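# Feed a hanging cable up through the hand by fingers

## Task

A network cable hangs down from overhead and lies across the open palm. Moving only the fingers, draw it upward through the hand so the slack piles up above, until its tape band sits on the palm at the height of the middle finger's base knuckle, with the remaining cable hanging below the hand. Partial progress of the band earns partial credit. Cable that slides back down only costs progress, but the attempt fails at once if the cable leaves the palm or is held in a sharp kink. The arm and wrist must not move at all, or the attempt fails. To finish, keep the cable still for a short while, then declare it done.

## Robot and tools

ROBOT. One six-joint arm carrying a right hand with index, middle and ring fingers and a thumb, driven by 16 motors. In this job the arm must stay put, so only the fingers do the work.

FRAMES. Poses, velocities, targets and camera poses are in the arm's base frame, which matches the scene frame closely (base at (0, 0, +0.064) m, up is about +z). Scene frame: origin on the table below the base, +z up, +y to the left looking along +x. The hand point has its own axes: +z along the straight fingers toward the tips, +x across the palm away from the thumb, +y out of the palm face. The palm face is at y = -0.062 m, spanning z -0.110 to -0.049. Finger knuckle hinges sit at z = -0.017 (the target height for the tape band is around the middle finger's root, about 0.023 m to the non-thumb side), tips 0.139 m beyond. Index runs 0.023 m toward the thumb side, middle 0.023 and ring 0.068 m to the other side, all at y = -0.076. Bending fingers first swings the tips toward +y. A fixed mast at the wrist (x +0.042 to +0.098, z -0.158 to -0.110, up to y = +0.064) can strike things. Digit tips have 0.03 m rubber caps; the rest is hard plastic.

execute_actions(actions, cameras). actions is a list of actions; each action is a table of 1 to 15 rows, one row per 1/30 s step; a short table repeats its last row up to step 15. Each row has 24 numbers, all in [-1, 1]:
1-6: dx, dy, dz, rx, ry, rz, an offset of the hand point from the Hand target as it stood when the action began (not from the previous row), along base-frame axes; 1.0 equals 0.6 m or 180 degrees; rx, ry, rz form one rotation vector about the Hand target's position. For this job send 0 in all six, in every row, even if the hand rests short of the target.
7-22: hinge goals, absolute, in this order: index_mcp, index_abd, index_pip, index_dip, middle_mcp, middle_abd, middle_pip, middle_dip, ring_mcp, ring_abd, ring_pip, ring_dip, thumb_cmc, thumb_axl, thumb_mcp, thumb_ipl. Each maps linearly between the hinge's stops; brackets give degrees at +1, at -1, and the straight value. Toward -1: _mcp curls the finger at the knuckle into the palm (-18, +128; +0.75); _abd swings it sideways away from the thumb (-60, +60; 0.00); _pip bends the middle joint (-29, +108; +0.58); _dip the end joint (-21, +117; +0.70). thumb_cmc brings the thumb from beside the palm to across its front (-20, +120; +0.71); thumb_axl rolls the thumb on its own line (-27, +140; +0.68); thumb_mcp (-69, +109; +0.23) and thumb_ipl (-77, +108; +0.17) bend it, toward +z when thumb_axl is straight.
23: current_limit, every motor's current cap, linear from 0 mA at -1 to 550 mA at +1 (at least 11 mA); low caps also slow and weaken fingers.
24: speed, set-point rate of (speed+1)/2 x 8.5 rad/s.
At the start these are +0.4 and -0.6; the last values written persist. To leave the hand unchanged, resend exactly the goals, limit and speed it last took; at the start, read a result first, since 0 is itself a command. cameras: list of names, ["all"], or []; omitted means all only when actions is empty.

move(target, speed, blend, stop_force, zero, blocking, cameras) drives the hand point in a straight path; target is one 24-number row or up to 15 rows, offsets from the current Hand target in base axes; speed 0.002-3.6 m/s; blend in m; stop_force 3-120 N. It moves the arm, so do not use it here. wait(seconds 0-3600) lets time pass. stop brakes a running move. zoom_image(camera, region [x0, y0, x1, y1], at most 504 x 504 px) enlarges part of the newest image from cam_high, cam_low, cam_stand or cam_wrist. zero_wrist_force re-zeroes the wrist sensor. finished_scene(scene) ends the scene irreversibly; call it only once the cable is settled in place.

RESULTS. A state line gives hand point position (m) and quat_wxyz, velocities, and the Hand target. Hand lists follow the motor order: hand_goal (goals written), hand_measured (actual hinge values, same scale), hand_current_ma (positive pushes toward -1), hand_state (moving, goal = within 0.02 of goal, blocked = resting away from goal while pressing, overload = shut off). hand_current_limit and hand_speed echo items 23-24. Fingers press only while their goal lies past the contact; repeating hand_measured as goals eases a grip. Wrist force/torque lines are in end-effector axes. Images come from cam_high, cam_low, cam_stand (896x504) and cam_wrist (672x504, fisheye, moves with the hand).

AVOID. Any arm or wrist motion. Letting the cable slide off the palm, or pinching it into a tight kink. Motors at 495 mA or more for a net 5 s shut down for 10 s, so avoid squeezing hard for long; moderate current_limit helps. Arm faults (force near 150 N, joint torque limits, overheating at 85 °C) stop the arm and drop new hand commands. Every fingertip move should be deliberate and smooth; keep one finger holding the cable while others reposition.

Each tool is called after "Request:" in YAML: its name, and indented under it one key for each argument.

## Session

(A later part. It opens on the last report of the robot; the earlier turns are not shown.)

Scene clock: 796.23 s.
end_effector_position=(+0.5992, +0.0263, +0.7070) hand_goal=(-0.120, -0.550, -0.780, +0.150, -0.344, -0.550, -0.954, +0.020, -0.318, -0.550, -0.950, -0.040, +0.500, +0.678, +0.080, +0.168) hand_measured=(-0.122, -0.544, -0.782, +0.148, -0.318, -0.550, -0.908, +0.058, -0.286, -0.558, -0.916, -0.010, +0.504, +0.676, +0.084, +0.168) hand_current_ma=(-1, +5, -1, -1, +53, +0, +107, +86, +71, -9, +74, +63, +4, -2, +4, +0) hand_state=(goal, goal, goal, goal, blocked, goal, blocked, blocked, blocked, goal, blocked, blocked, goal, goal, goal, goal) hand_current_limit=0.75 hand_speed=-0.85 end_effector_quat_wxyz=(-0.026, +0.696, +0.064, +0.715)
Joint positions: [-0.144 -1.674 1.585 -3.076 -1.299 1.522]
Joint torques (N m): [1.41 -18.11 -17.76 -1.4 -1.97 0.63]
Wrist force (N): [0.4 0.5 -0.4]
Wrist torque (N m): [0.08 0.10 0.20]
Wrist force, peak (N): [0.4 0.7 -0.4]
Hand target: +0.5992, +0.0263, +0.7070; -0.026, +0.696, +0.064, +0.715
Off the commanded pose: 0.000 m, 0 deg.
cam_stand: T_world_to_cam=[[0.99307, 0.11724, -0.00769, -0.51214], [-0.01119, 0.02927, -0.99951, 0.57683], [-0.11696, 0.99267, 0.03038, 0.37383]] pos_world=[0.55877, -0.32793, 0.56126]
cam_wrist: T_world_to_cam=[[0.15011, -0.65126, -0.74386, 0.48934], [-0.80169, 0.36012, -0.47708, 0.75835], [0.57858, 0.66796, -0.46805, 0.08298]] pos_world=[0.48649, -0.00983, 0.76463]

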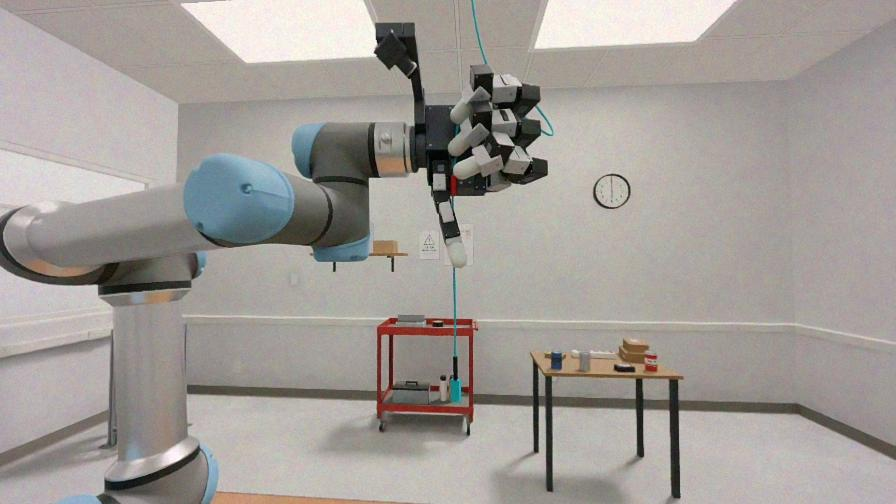

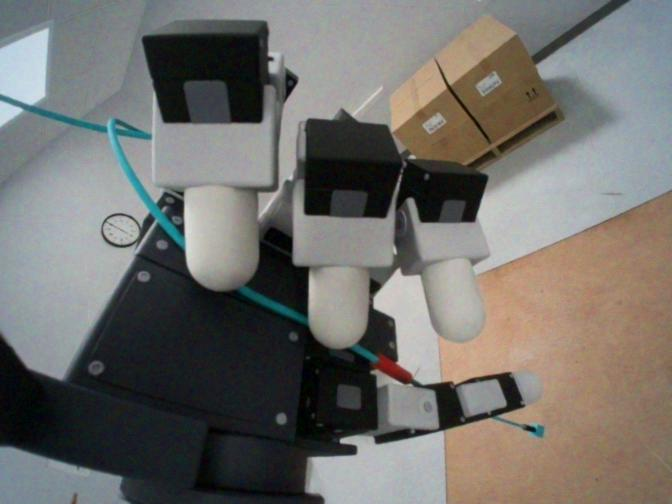

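Request:
execute_actions:
  actions:
    - [[0,0,0,0,0,0,-0.12,-0.55,-0.78,0.15,-0.345,-0.55,-0.955,0.02,-0.155,-0.55,-0.78,0.195,0.5,0.678,0.079,0.168,0.75,-0.4]]
    - [[0,0,0,0,0,0,-0.12,-0.55,-0.78,0.15,-0.345,-0.55,-0.955,0.02,-0.365,-0.55,-0.95,0.055,0.5,0.678,0.079,0.168,0.75,-0.65]]
    - [[0,0,0,0,0,0,-0.12,-0.55,-0.78,0.15,-0.345,-0.55,-0.955,0.02,-0.365,-0.55,-0.95,0.055,0.5,0.678,0.079,0.168,0.75,-0.65]]
    - [[0,0,0,0,0,0,-0.12,-0.55,-0.78,0.15,-0.2,-0.55,-0.78,0.26,-0.365,-0.55,-0.95,0.055,0.5,0.678,0.079,0.168,0.75,-0.4]]
    - [[0,0,0,0,0,0,-0.12,-0.55,-0.78,0.15,-0.41,-0.55,-0.955,0.15,-0.365,-0.55,-0.95,0.055,0.5,0.678,0.079,0.168,0.75,-0.65]]
    - [[0,0,0,0,0,0,-0.12,-0.55,-0.78,0.15,-0.41,-0.55,-0.955,0.15,-0.365,-0.55,-0.95,0.055,0.5,0.678,0.079,0.168,0.75,-0.65]]
  cameras: ["cam_stand", "cam_wrist"]

Request:
zoom_image:
  camera: "cam_stand"
  region: [410, 50, 570, 230]

Request:
zoom_image:
  camera: "cam_wrist"
  region: [120, 140, 480, 420]

Scene clock: 873.10 s.
end_effector_position=(+0.5992, +0.0263, +0.7070) hand_goal=(-0.120, -0.550, -0.780, +0.150, -0.410, -0.550, -0.954, +0.150, -0.364, -0.550, -0.950, +0.056, +0.500, +0.678, +0.080, +0.168) hand_measured=(-0.122, -0.544, -0.782, +0.148, -0.376, -0.552, -0.942, +0.152, -0.328, -0.554, -0.940, +0.060, +0.504, +0.676, +0.084, +0.168) hand_current_ma=(-1, +5, -1, -1, +78, -2, +17, +3, +85, -2, +15, +3, +4, -2, +4, +0) hand_state=(goal, goal, goal, goal, blocked, goal, goal, goal, blocked, goal, goal, goal, goal, goal, goal, goal) hand_current_limit=0.75 hand_speed=-0.65 end_effector_quat_wxyz=(-0.026, +0.696, +0.064, +0.715)
Joint positions: [-0.144 -1.674 1.585 -3.076 -1.299 1.522]
Joint torques (N m): [0.67 -18.24 -17.4 -0.9 -1.96 0.57]
Wrist force (N): [0.3 0.2 -0.3]
Wrist torque (N m): [0.03 0.10 0.20]
Wrist force, peak (N): [0.5 0.7 -0.5]
Hand target: +0.5992, +0.0263, +0.7070; -0.026, +0.696, +0.064, +0.715
Off the commanded pose: 0.000 m, 0 deg.
cam_stand: T_world_to_cam=[[0.99307, 0.11724, -0.00769, -0.51214], [-0.01119, 0.02927, -0.99951, 0.57683], [-0.11696, 0.99267, 0.03038, 0.37383]] pos_world=[0.55877, -0.32793, 0.56126]
cam_wrist: T_world_to_cam=[[0.15011, -0.65126, -0.74386, 0.48934], [-0.80169, 0.36012, -0.47708, 0.75835], [0.57858, 0.66796, -0.46805, 0.08298]] pos_world=[0.48649, -0.00983, 0.76463]

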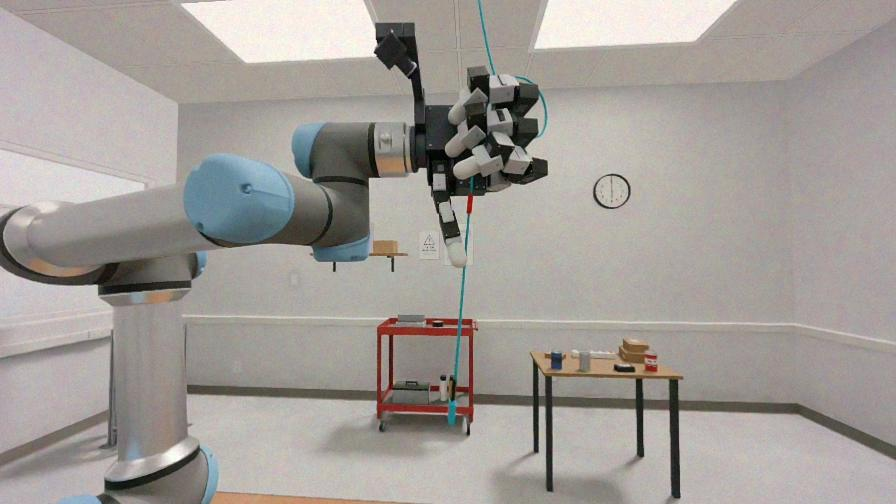

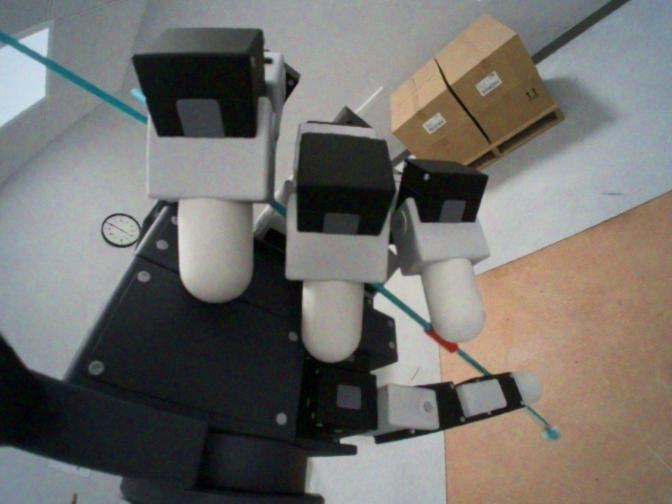

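Scaled by 2.800 from the camera's image (finer frame: 1280x720).

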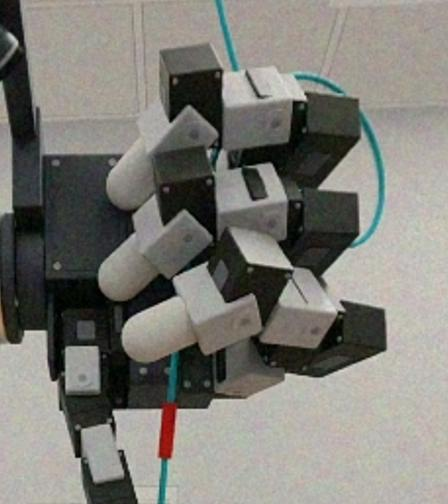

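Scaled by 1.400 from the camera's image (finer frame: 960x720).

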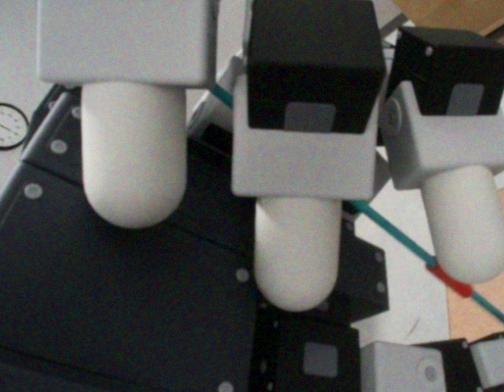

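Request:
execute_actions:
  actions:
    - [[0,0,0,0,0,0,-0.12,-0.55,-0.78,0.15,0.08,-0.55,-0.78,-0.14,-0.365,-0.55,-0.95,0.055,0.5,0.678,0.079,0.168,0.75,-0.4]]
    - [[0,0,0,0,0,0,-0.12,-0.55,-0.78,0.15,-0.26,-0.55,-0.935,-0.14,-0.365,-0.55,-0.95,0.055,0.5,0.678,0.079,0.168,0.75,-0.65]]
    - [[0,0,0,0,0,0,-0.12,-0.55,-0.78,0.15,-0.26,-0.55,-0.935,-0.14,-0.365,-0.55,-0.95,0.055,0.5,0.678,0.079,0.168,0.75,-0.65]]
  cameras: ["cam_stand", "cam_wrist"]

Request:
zoom_image:
  camera: "cam_stand"
  region: [410, 50, 570, 230]

Request:
zoom_image:
  camera: "cam_wrist"
  region: [120, 140, 480, 420]

Scene clock: 921.37 s.
end_effector_position=(+0.5992, +0.0263, +0.7070) hand_goal=(-0.120, -0.550, -0.780, +0.150, -0.260, -0.550, -0.934, -0.140, -0.364, -0.550, -0.950, +0.056, +0.500, +0.678, +0.080, +0.168) hand_measured=(-0.122, -0.544, -0.782, +0.148, -0.222, -0.562, -0.914, -0.134, -0.328, -0.554, -0.940, +0.060, +0.504, +0.676, +0.084, +0.168) hand_current_ma=(-1, +5, -1, -1, +90, -13, +34, +7, +85, -3, +15, +3, +4, -2, +4, +0) hand_state=(goal, goal, goal, goal, blocked, goal, goal, goal, blocked, goal, goal, goal, goal, goal, goal, goal) hand_current_limit=0.75 hand_speed=-0.65 end_effector_quat_wxyz=(-0.026, +0.696, +0.064, +0.715)
Joint positions: [-0.144 -1.674 1.585 -3.076 -1.299 1.522]
Joint torques (N m): [1.81 -18.85 -17.29 -0.52 -1.78 0.74]
Wrist force (N): [0.3 0.5 -0.3]
Wrist torque (N m): [0.06 0.11 0.19]
Wrist force, peak (N): [0.6 0.7 -0.4]
Hand target: +0.5992, +0.0263, +0.7070; -0.026, +0.696, +0.064, +0.715
Off the commanded pose: 0.000 m, 0 deg.
cam_stand: T_world_to_cam=[[0.99307, 0.11724, -0.00769, -0.51214], [-0.01119, 0.02927, -0.99951, 0.57683], [-0.11696, 0.99267, 0.03038, 0.37383]] pos_world=[0.55877, -0.32793, 0.56126]
cam_wrist: T_world_to_cam=[[0.15011, -0.65126, -0.74386, 0.48934], [-0.80169, 0.36012, -0.47708, 0.75835], [0.57858, 0.66796, -0.46805, 0.08298]] pos_world=[0.48649, -0.00983, 0.76463]

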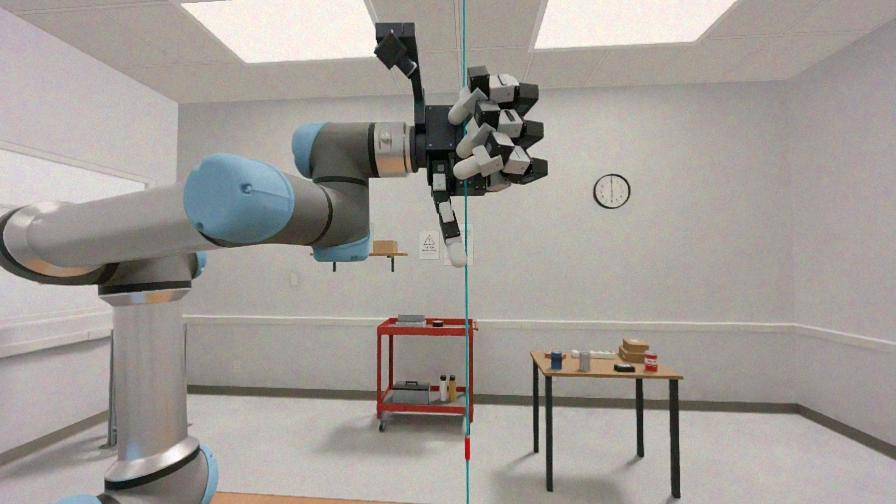

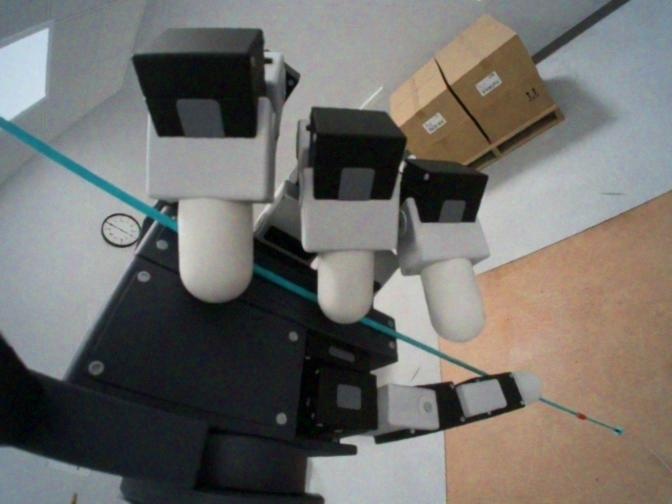

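Scaled by 2.800 from the camera's image (finer frame: 1280x720).

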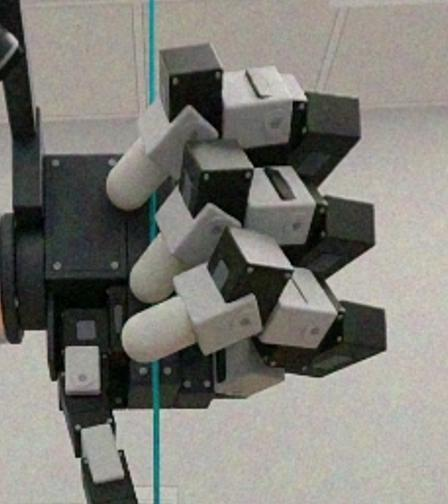

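Scaled by 1.400 from the camera's image (finer frame: 960x720).

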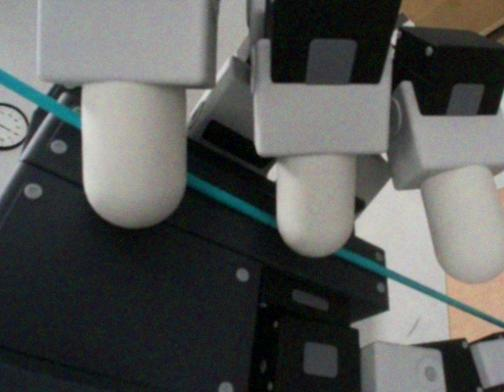

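Request:
execute_actions:
  actions:
    - [[0,0,0,0,0,0,-0.09,-0.55,-0.78,0.1,-0.26,-0.55,-0.935,-0.14,-0.365,-0.55,-0.76,0.055,0.5,0.678,0.079,0.168,0.75,-0.4]]
    - [[0,0,0,0,0,0,-0.09,-0.55,-0.78,0.1,-0.26,-0.55,-0.935,-0.14,-0.085,-0.55,-0.78,0.092,0.5,0.678,0.079,0.168,0.75,-0.4]]
    - [[0,0,0,0,0,0,-0.09,-0.55,-0.78,0.1,-0.26,-0.55,-0.935,-0.14,-0.26,-0.55,-0.94,-0.15,0.5,0.678,0.079,0.168,0.75,-0.65]]
    - [[0,0,0,0,0,0,-0.09,-0.55,-0.78,0.1,-0.26,-0.55,-0.935,-0.14,-0.26,-0.55,-0.94,-0.15,0.5,0.678,0.079,0.168,0.75,-0.65]]
    - [[0,0,0,0,0,0,-0.265,-0.55,-0.94,-0.125,-0.26,-0.55,-0.935,-0.14,-0.26,-0.55,-0.94,-0.15,0.5,0.678,0.079,0.168,0.75,-0.65]]
    - [[0,0,0,0,0,0,-0.265,-0.55,-0.94,-0.125,-0.26,-0.55,-0.935,-0.14,-0.26,-0.55,-0.94,-0.15,0.5,0.678,0.079,0.168,0.75,-0.65]]
  cameras: ["cam_stand", "cam_wrist"]

Request:
zoom_image:
  camera: "cam_stand"
  region: [410, 50, 570, 230]

Request:
zoom_image:
  camera: "cam_wrist"
  region: [120, 140, 480, 420]

Scene clock: 960.70 s.
end_effector_position=(+0.5992, +0.0263, +0.7070) hand_goal=(-0.264, -0.550, -0.940, -0.124, -0.260, -0.550, -0.934, -0.140, -0.260, -0.550, -0.940, -0.150, +0.500, +0.678, +0.080, +0.168) hand_measured=(-0.248, -0.552, -0.918, -0.098, -0.222, -0.562, -0.914, -0.134, -0.244, -0.556, -0.916, -0.118, +0.504, +0.676, +0.084, +0.168) hand_current_ma=(+28, -1, +40, +51, +90, -13, +34, +7, +29, -5, +46, +66, +4, -2, +4, +0) hand_state=(goal, goal, blocked, blocked, blocked, goal, goal, goal, goal, goal, blocked, blocked, goal, goal, goal, goal) hand_current_limit=0.75 hand_speed=-0.65 end_effector_quat_wxyz=(-0.026, +0.696, +0.064, +0.715)
Joint positions: [-0.144 -1.674 1.585 -3.076 -1.299 1.522]
Joint torques (N m): [2.03 -18.84 -18 -0.48 -1.75 0.74]
Wrist force (N): [1.5 0.6 -0.1]
Wrist torque (N m): [0.06 0.00 0.29]
Wrist force, peak (N): [2.0 0.8 -0.4]
Hand target: +0.5992, +0.0263, +0.7070; -0.026, +0.696, +0.064, +0.715
Off the commanded pose: 0.000 m, 0 deg.
cam_stand: T_world_to_cam=[[0.99307, 0.11724, -0.00769, -0.51214], [-0.01119, 0.02927, -0.99951, 0.57683], [-0.11696, 0.99267, 0.03038, 0.37383]] pos_world=[0.55877, -0.32793, 0.56126]
cam_wrist: T_world_to_cam=[[0.15011, -0.65126, -0.74386, 0.48934], [-0.80169, 0.36012, -0.47708, 0.75835], [0.57858, 0.66796, -0.46805, 0.08298]] pos_world=[0.48649, -0.00983, 0.76463]

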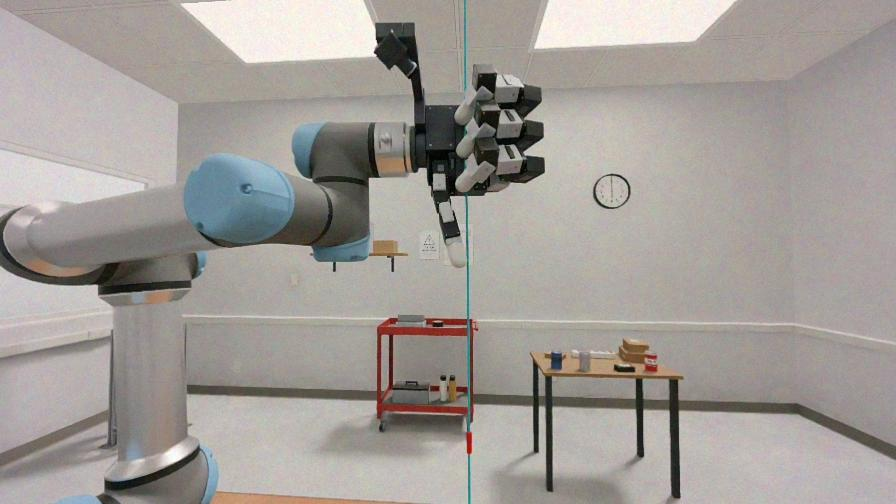

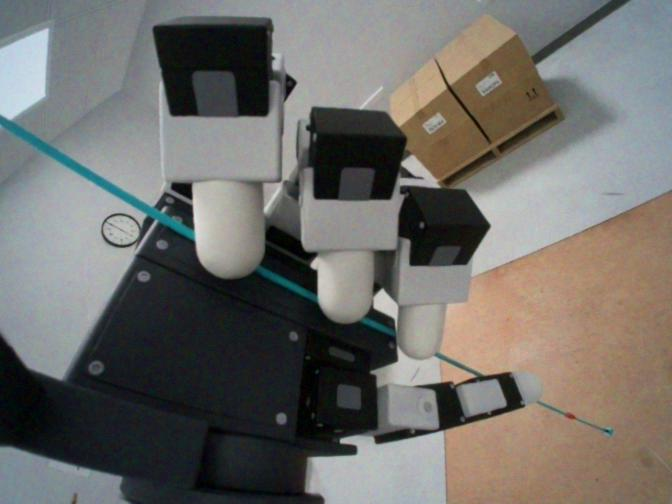

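Scaled by 2.800 from the camera's image (finer frame: 1280x720).

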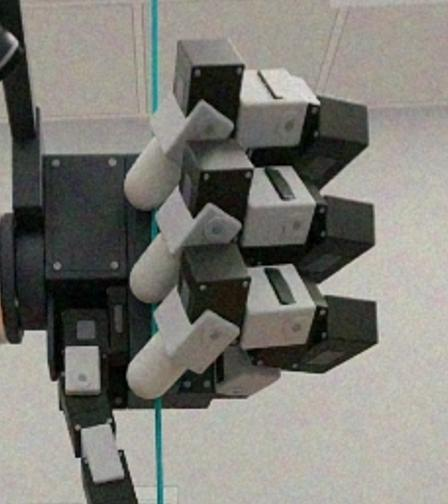

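Scaled by 1.400 from the camera's image (finer frame: 960x720).

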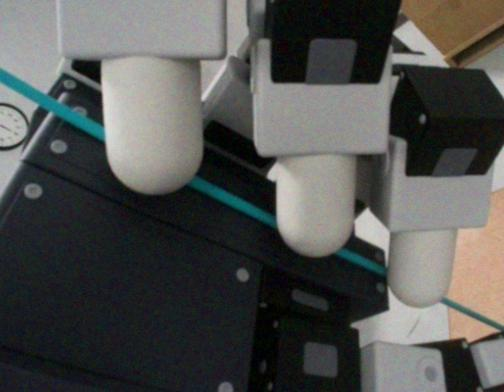

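Request:
execute_actions:
  actions:
    - [[0,0,0,0,0,0,-0.258,-0.55,-0.94,-0.15,-0.262,-0.55,-0.94,-0.14,-0.25,-0.55,-0.94,-0.185,0.5,0.678,0.079,0.168,0.75,-0.75]]
    - [[0,0,0,0,0,0,-0.226,0.22,-0.94,-0.215,-0.229,0.22,-0.94,-0.205,-0.217,0.2,-0.94,-0.25,0.5,0.678,0.079,0.168,0.75,-0.7]]
    - [[0,0,0,0,0,0,-0.226,0.22,-0.94,-0.215,-0.229,0.22,-0.94,-0.205,-0.217,0.2,-0.94,-0.25,0.5,0.678,0.079,0.168,0.75,-0.7]]
  cameras: ["cam_stand", "cam_wrist"]

Request:
zoom_image:
  camera: "cam_stand"
  region: [410, 50, 570, 230]

Request:
zoom_image:
  camera: "cam_wrist"
  region: [120, 140, 480, 420]

Scene clock: 971.93 s.
end_effector_position=(+0.5992, +0.0263, +0.7070) hand_goal=(-0.226, +0.220, -0.940, -0.214, -0.228, +0.220, -0.940, -0.204, -0.216, +0.200, -0.940, -0.250, +0.500, +0.678, +0.080, +0.168) hand_measured=(-0.198, +0.198, -0.874, -0.182, -0.188, +0.178, -0.868, -0.178, -0.184, +0.174, -0.878, -0.208, +0.504, +0.676, +0.084, +0.168) hand_current_ma=(+58, -33, +181, +68, +95, -80, +199, +51, +74, -43, +161, +99, +4, -2, +4, +0) hand_state=(blocked, blocked, blocked, blocked, blocked, blocked, blocked, blocked, blocked, blocked, blocked, blocked, goal, goal, goal, goal) hand_current_limit=0.75 hand_speed=-0.70 end_effector_quat_wxyz=(-0.026, +0.696, +0.064, +0.715)
Joint positions: [-0.144 -1.674 1.585 -3.076 -1.299 1.522]
Joint torques (N m): [2.54 -19.35 -18.09 -0.57 -1.42 0.82]
Wrist force (N): [0.1 0.4 -0.2]
Wrist torque (N m): [0.04 0.10 0.19]
Wrist force, peak (N): [2.7 0.6 -0.3]
Hand target: +0.5992, +0.0263, +0.7070; -0.026, +0.696, +0.064, +0.715
Off the commanded pose: 0.000 m, 0 deg.
cam_stand: T_world_to_cam=[[0.99307, 0.11724, -0.00769, -0.51214], [-0.01119, 0.02927, -0.99951, 0.57683], [-0.11696, 0.99267, 0.03038, 0.37383]] pos_world=[0.55877, -0.32793, 0.56126]
cam_wrist: T_world_to_cam=[[0.15011, -0.65126, -0.74386, 0.48934], [-0.80169, 0.36012, -0.47708, 0.75835], [0.57858, 0.66796, -0.46805, 0.08298]] pos_world=[0.48649, -0.00983, 0.76463]

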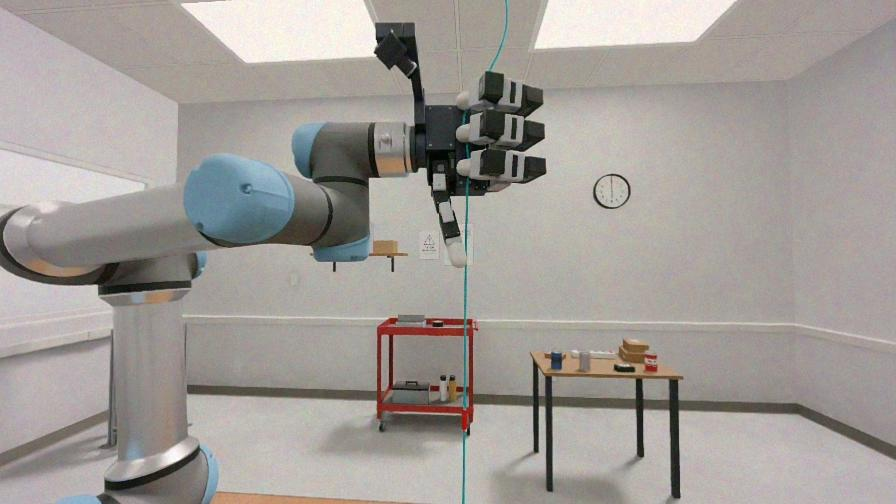

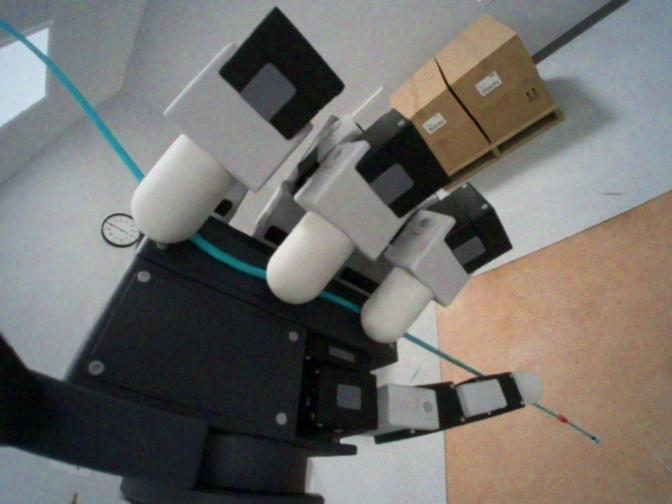

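Scaled by 2.800 from the camera's image (finer frame: 1280x720).

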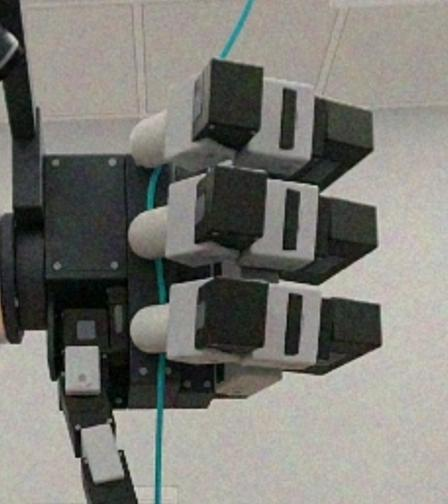

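Scaled by 1.400 from the camera's image (finer frame: 960x720).

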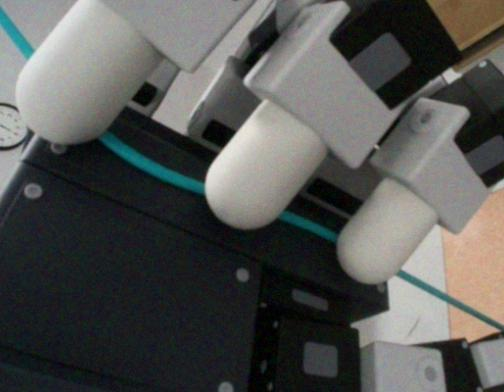

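Request:
execute_actions:
  actions:
    - [[0,0,0,0,0,0,-0.226,0.22,-0.94,-0.215,-0.229,0.22,-0.94,-0.205,-0.06,-0.55,-0.78,0.06,0.5,0.678,0.079,0.168,0.75,-0.4]]
    - [[0,0,0,0,0,0,-0.226,0.22,-0.94,-0.215,-0.229,0.22,-0.94,-0.205,-0.24,-0.55,-0.94,-0.18,0.5,0.678,0.079,0.168,0.75,-0.65]]
    - [[0,0,0,0,0,0,-0.226,0.22,-0.94,-0.215,-0.229,0.22,-0.94,-0.205,-0.24,-0.55,-0.94,-0.18,0.5,0.678,0.079,0.168,0.75,-0.65]]
  cameras: ["cam_stand","cam_wrist"]

Request:
zoom_image:
  camera: "cam_stand"
  region: [410, 50, 570, 230]

Request:
zoom_image:
  camera: "cam_stand"
  region: [400, 230, 560, 450]

Scene clock: 995.60 s.
end_effector_position=(+0.5992, +0.0263, +0.7070) hand_goal=(-0.226, +0.220, -0.940, -0.214, -0.228, +0.220, -0.940, -0.204, -0.240, -0.550, -0.940, -0.180, +0.500, +0.678, +0.080, +0.168) hand_measured=(-0.198, +0.200, -0.874, -0.182, -0.188, +0.182, -0.868, -0.182, -0.218, -0.550, -0.912, -0.146, +0.504, +0.676, +0.084, +0.168) hand_current_ma=(+58, -30, +181, +67, +95, -70, +199, +42, +43, +0, +54, +75, +4, -2, +4, +0) hand_state=(blocked, blocked, blocked, blocked, blocked, blocked, blocked, blocked, blocked, goal, blocked, blocked, goal, goal, goal, goal) hand_current_limit=0.75 hand_speed=-0.65 end_effector_quat_wxyz=(-0.026, +0.696, +0.064, +0.715)
Joint positions: [-0.144 -1.674 1.585 -3.076 -1.299 1.522]
Joint torques (N m): [2.9 -19.27 -18.54 -0.76 -1.24 0.74]
Wrist force (N): [0.4 0.4 -0.2]
Wrist torque (N m): [0.03 0.08 0.19]
Wrist force, peak (N): [0.6 0.5 -0.4]
Hand target: +0.5992, +0.0263, +0.7070; -0.026, +0.696, +0.064, +0.715
Off the commanded pose: 0.000 m, 0 deg.
cam_stand: T_world_to_cam=[[0.99307, 0.11724, -0.00769, -0.51214], [-0.01119, 0.02927, -0.99951, 0.57683], [-0.11696, 0.99267, 0.03038, 0.37383]] pos_world=[0.55877, -0.32793, 0.56126]
cam_wrist: T_world_to_cam=[[0.15011, -0.65126, -0.74386, 0.48934], [-0.80169, 0.36012, -0.47708, 0.75835], [0.57858, 0.66796, -0.46805, 0.08298]] pos_world=[0.48649, -0.00983, 0.76463]

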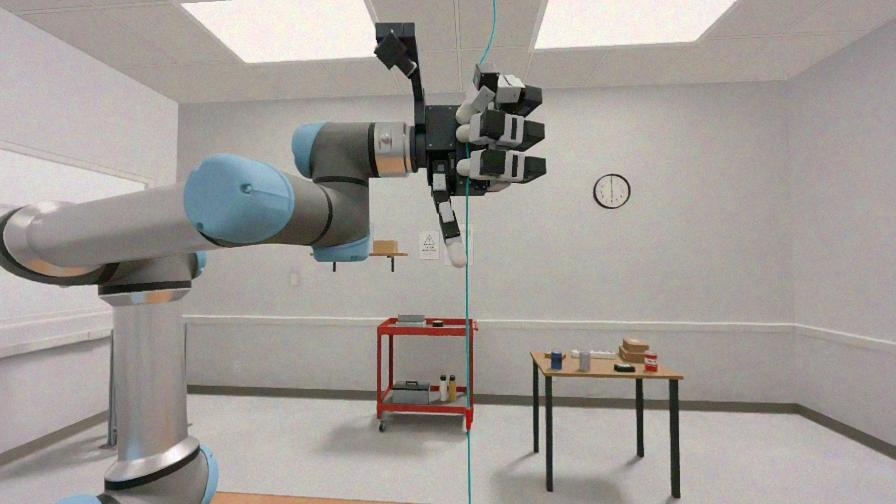

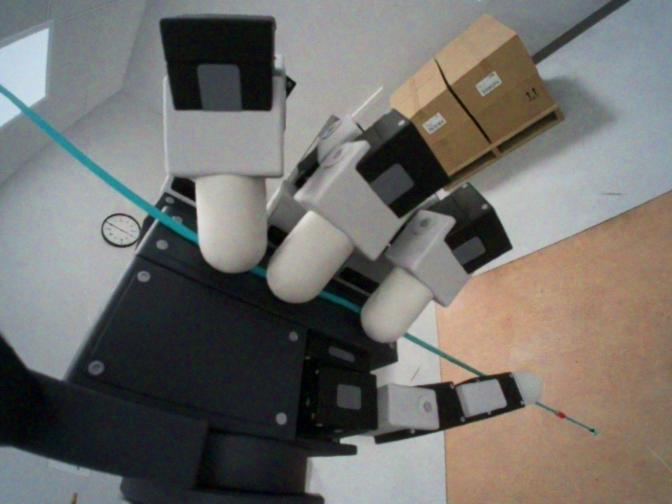

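Scaled by 2.800 from the camera's image (finer frame: 1280x720).

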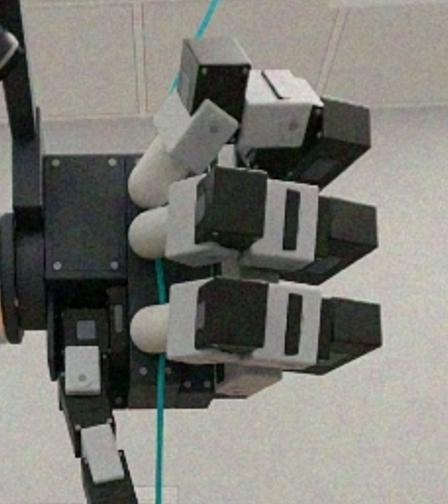

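Scaled by 2.291 from the camera's image (finer frame: 1280x720).

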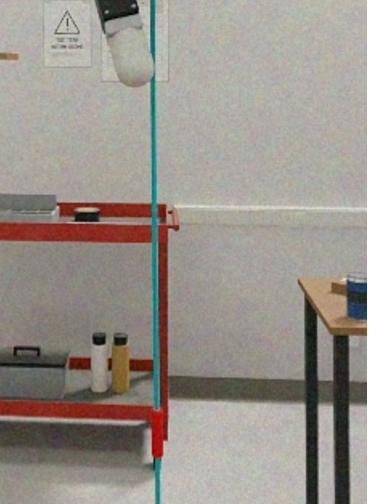

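Request:
execute_actions:
  actions:
    - [[0,0,0,0,0,0,-0.226,0.22,-0.94,-0.215,-0.062,-0.55,-0.78,0.06,-0.24,-0.55,-0.94,-0.18,0.5,0.678,0.079,0.168,0.75,-0.4]]
    - [[0,0,0,0,0,0,-0.226,0.22,-0.94,-0.215,-0.242,-0.55,-0.94,-0.175,-0.24,-0.55,-0.94,-0.18,0.5,0.678,0.079,0.168,0.75,-0.65]]
    - [[0,0,0,0,0,0,-0.226,0.22,-0.94,-0.215,-0.242,-0.55,-0.94,-0.175,-0.24,-0.55,-0.94,-0.18,0.5,0.678,0.079,0.168,0.75,-0.65]]
    - [[0,0,0,0,0,0,-0.062,-0.55,-0.78,0.06,-0.242,-0.55,-0.94,-0.175,-0.24,-0.55,-0.94,-0.18,0.5,0.678,0.079,0.168,0.75,-0.4]]
    - [[0,0,0,0,0,0,-0.242,-0.55,-0.94,-0.175,-0.242,-0.55,-0.94,-0.175,-0.24,-0.55,-0.94,-0.18,0.5,0.678,0.079,0.168,0.75,-0.65]]
    - [[0,0,0,0,0,0,-0.242,-0.55,-0.94,-0.175,-0.242,-0.55,-0.94,-0.175,-0.24,-0.55,-0.94,-0.18,0.5,0.678,0.079,0.168,0.75,-0.65]]
  cameras: ["cam_stand","cam_wrist"]

Request:
zoom_image:
  camera: "cam_stand"
  region: [410, 50, 570, 230]

Request:
zoom_image:
  camera: "cam_wrist"
  region: [120, 180, 480, 420]

Scene clock: 1015.13 s.
end_effector_position=(+0.5992, +0.0263, +0.7070) hand_goal=(-0.242, -0.550, -0.940, -0.174, -0.242, -0.550, -0.940, -0.174, -0.240, -0.550, -0.940, -0.180, +0.500, +0.678, +0.080, +0.168) hand_measured=(-0.236, -0.550, -0.932, -0.158, -0.228, -0.552, -0.918, -0.154, -0.218, -0.552, -0.912, -0.152, +0.504, +0.676, +0.084, +0.168) hand_current_ma=(+7, +0, +11, +24, +23, -1, +39, +35, +43, -2, +56, +56, +4, -2, +4, +0) hand_state=(goal, goal, goal, goal, goal, goal, blocked, goal, blocked, goal, blocked, blocked, goal, goal, goal, goal) hand_current_limit=0.75 hand_speed=-0.65 end_effector_quat_wxyz=(-0.026, +0.696, +0.064, +0.715)
Joint positions: [-0.144 -1.674 1.585 -3.076 -1.299 1.522]
Joint torques (N m): [3.14 -19.64 -18.61 -0.86 -1.12 0.64]
Wrist force (N): [0.2 0.3 -0.3]
Wrist torque (N m): [0.04 0.10 0.19]
Wrist force, peak (N): [0.8 0.5 -0.6]
Hand target: +0.5992, +0.0263, +0.7070; -0.026, +0.696, +0.064, +0.715
Off the commanded pose: 0.000 m, 0 deg.
cam_stand: T_world_to_cam=[[0.99307, 0.11724, -0.00769, -0.51214], [-0.01119, 0.02927, -0.99951, 0.57683], [-0.11696, 0.99267, 0.03038, 0.37383]] pos_world=[0.55877, -0.32793, 0.56126]
cam_wrist: T_world_to_cam=[[0.15011, -0.65126, -0.74386, 0.48934], [-0.80169, 0.36012, -0.47708, 0.75835], [0.57858, 0.66796, -0.46805, 0.08298]] pos_world=[0.48649, -0.00983, 0.76463]

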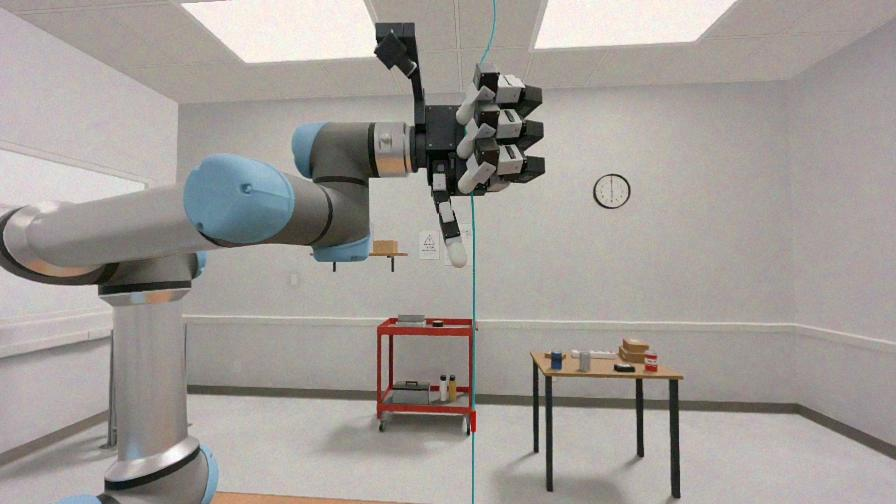

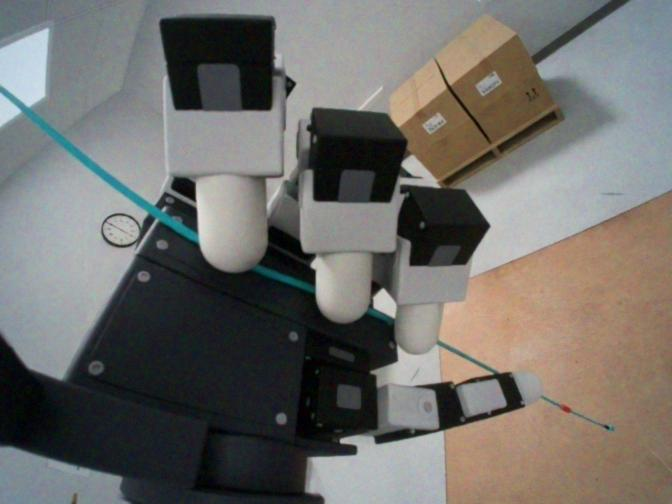

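Scaled by 2.800 from the camera's image (finer frame: 1280x720).

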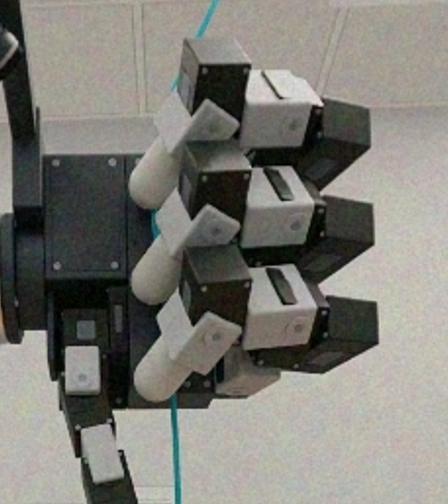

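Scaled by 1.400 from the camera's image (finer frame: 960x720).

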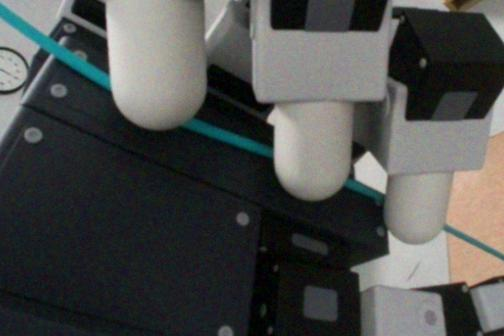

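Request:
execute_actions:
  actions:
    - [[0,0,0,0,0,0,-0.12,-0.55,-0.74,0.08,-0.242,-0.55,-0.94,-0.175,-0.24,-0.55,-0.94,-0.18,0.5,0.678,0.079,0.168,0.75,-0.4]]
    - [[0,0,0,0,0,0,-0.005,-0.55,-0.76,-0.02,-0.242,-0.55,-0.94,-0.175,-0.24,-0.55,-0.94,-0.18,0.5,0.678,0.079,0.168,0.75,-0.5]]
    - [[0,0,0,0,0,0,-0.2,-0.55,-0.94,-0.26,-0.242,-0.55,-0.94,-0.175,-0.24,-0.55,-0.94,-0.18,0.5,0.678,0.079,0.168,0.75,-0.65]]
    - [[0,0,0,0,0,0,-0.2,-0.55,-0.94,-0.26,-0.242,-0.55,-0.94,-0.175,-0.24,-0.55,-0.94,-0.18,0.5,0.678,0.079,0.168,0.75,-0.65]]
  cameras: ["cam_stand","cam_wrist"]

Request:
zoom_image:
  camera: "cam_stand"
  region: [410, 50, 570, 230]

Request:
zoom_image:
  camera: "cam_wrist"
  region: [120, 180, 480, 420]

Scene clock: 1031.23 s.
end_effector_position=(+0.5992, +0.0263, +0.7070) hand_goal=(-0.200, -0.550, -0.940, -0.260, -0.242, -0.550, -0.940, -0.174, -0.240, -0.550, -0.940, -0.180, +0.500, +0.678, +0.080, +0.168) hand_measured=(-0.184, -0.556, -0.916, -0.232, -0.228, -0.552, -0.918, -0.154, -0.218, -0.552, -0.912, -0.152, +0.504, +0.676, +0.084, +0.168) hand_current_ma=(+29, -5, +42, +56, +23, -1, +39, +33, +43, -2, +56, +55, +4, -2, +4, +0) hand_state=(goal, goal, blocked, blocked, goal, goal, blocked, goal, blocked, goal, blocked, blocked, goal, goal, goal, goal) hand_current_limit=0.75 hand_speed=-0.65 end_effector_quat_wxyz=(-0.026, +0.696, +0.064, +0.715)
Joint positions: [-0.144 -1.674 1.585 -3.076 -1.299 1.522]
Joint torques (N m): [3.88 -19.86 -19.3 -0.97 -1.06 0.58]
Wrist force (N): [0.3 0.4 -0.3]
Wrist torque (N m): [0.05 0.10 0.18]
Wrist force, peak (N): [0.6 0.5 -0.6]
Hand target: +0.5992, +0.0263, +0.7070; -0.026, +0.696, +0.064, +0.715
Off the commanded pose: 0.000 m, 0 deg.
cam_stand: T_world_to_cam=[[0.99307, 0.11724, -0.00769, -0.51214], [-0.01119, 0.02927, -0.99951, 0.57683], [-0.11696, 0.99267, 0.03038, 0.37383]] pos_world=[0.55877, -0.32793, 0.56126]
cam_wrist: T_world_to_cam=[[0.15011, -0.65126, -0.74386, 0.48934], [-0.80169, 0.36012, -0.47708, 0.75835], [0.57858, 0.66796, -0.46805, 0.08298]] pos_world=[0.48649, -0.00983, 0.76463]

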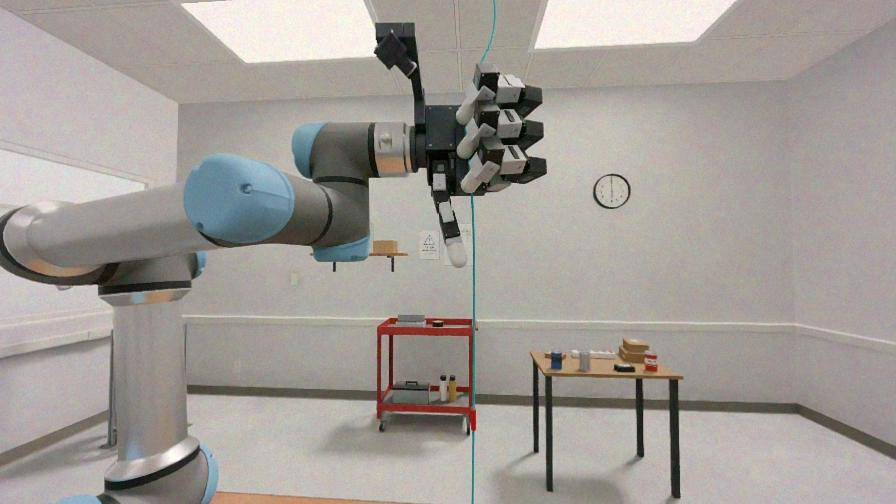

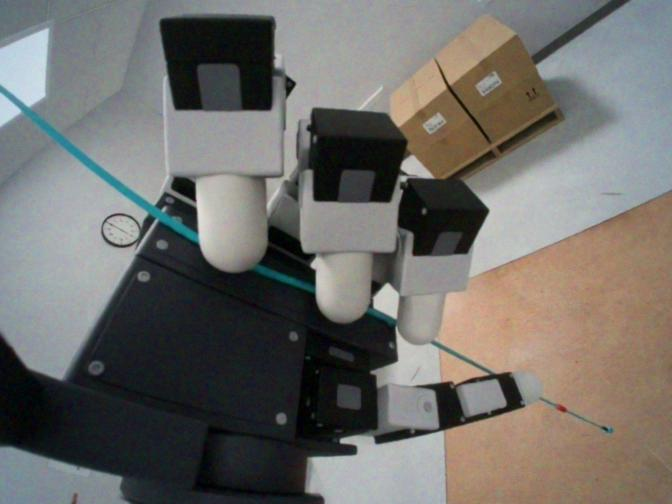

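Scaled by 2.800 from the camera's image (finer frame: 1280x720).

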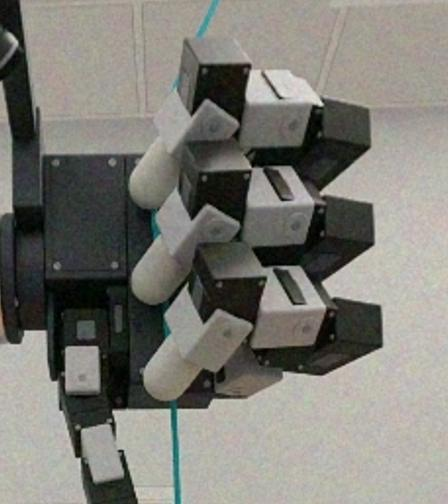

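Scaled by 1.400 from the camera's image (finer frame: 960x720).

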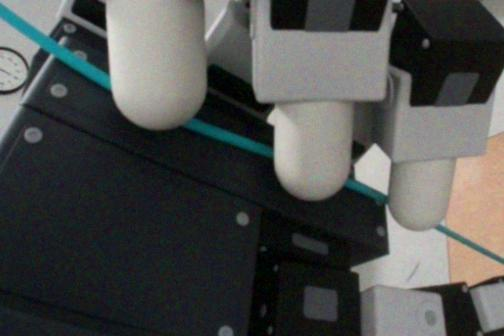

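Request:
execute_actions:
  actions:
    - [[0,0,0,0,0,0,-0.195,0.25,-0.94,-0.27,-0.205,0.25,-0.94,-0.249,-0.207,0.23,-0.94,-0.244,0.5,0.678,0.079,0.168,0.75,-0.7]]
    - [[0,0,0,0,0,0,-0.195,0.25,-0.94,-0.27,-0.205,0.25,-0.94,-0.249,-0.207,0.23,-0.94,-0.244,0.5,0.678,0.079,0.168,0.75,-0.7]]
  cameras: ["cam_stand","cam_wrist"]

Request:
zoom_image:
  camera: "cam_stand"
  region: [410, 50, 570, 230]

Request:
zoom_image:
  camera: "cam_wrist"
  region: [120, 180, 480, 420]

Scene clock: 1042.57 s.
end_effector_position=(+0.5992, +0.0263, +0.7070) hand_goal=(-0.194, +0.250, -0.940, -0.270, -0.204, +0.250, -0.940, -0.248, -0.206, +0.230, -0.940, -0.244, +0.500, +0.678, +0.080, +0.168) hand_measured=(-0.168, +0.234, -0.874, -0.246, -0.182, +0.238, -0.888, -0.228, -0.166, +0.194, -0.874, -0.212, +0.504, +0.676, +0.084, +0.168) hand_current_ma=(+54, -21, +179, +45, +42, -14, +129, +36, +96, -54, +176, +69, +4, -2, +4, +0) hand_state=(blocked, goal, blocked, blocked, blocked, goal, blocked, blocked, blocked, moving, blocked, blocked, goal, goal, goal, goal) hand_current_limit=0.75 hand_speed=-0.70 end_effector_quat_wxyz=(-0.026, +0.696, +0.064, +0.715)
Joint positions: [-0.144 -1.674 1.585 -3.076 -1.299 1.522]
Joint torques (N m): [3.99 -20.45 -18.9 -1.04 -0.91 0.46]
Wrist force (N): [0.4 0.5 -0.5]
Wrist torque (N m): [0.08 0.08 0.20]
Wrist force, peak (N): [0.5 0.7 -0.4]
Hand target: +0.5992, +0.0263, +0.7070; -0.026, +0.696, +0.064, +0.715
Off the commanded pose: 0.000 m, 0 deg.
cam_stand: T_world_to_cam=[[0.99307, 0.11724, -0.00769, -0.51214], [-0.01119, 0.02927, -0.99951, 0.57683], [-0.11696, 0.99267, 0.03038, 0.37383]] pos_world=[0.55877, -0.32793, 0.56126]
cam_wrist: T_world_to_cam=[[0.15011, -0.65126, -0.74386, 0.48934], [-0.80169, 0.36012, -0.47708, 0.75835], [0.57858, 0.66796, -0.46805, 0.08298]] pos_world=[0.48649, -0.00983, 0.76463]

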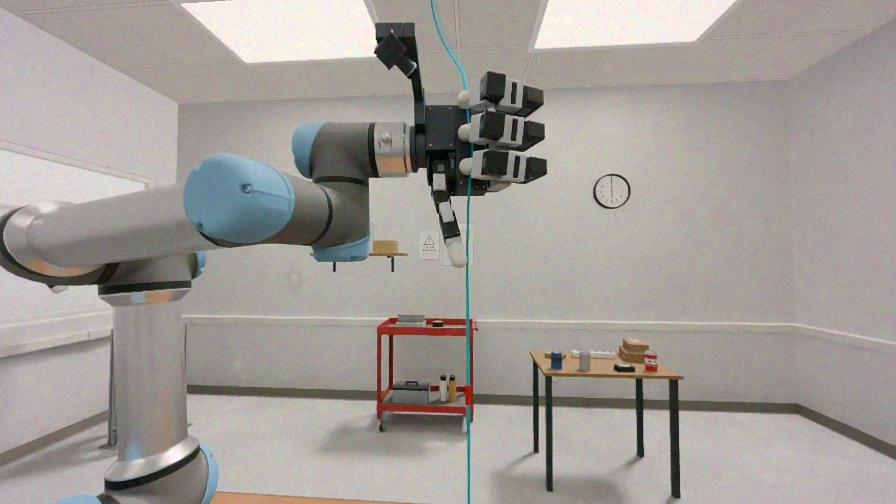

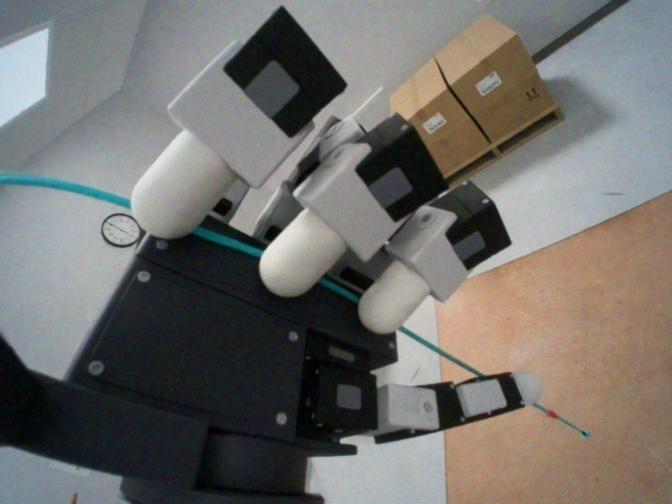

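Scaled by 2.800 from the camera's image (finer frame: 1280x720).

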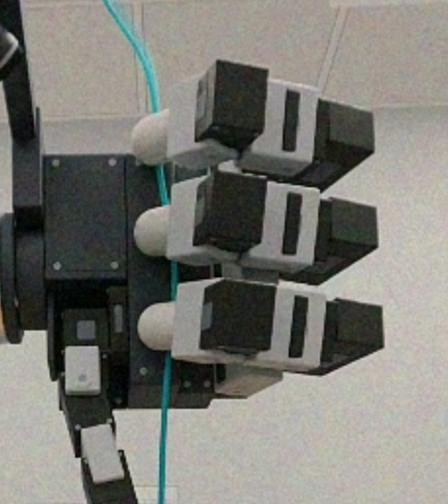

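Scaled by 1.400 from the camera's image (finer frame: 960x720).

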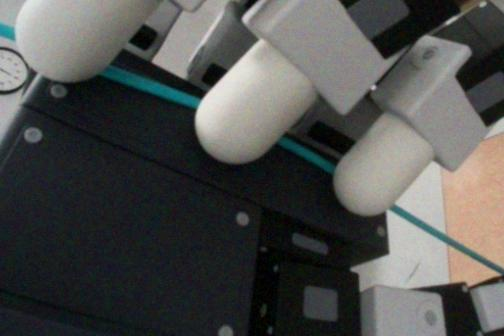

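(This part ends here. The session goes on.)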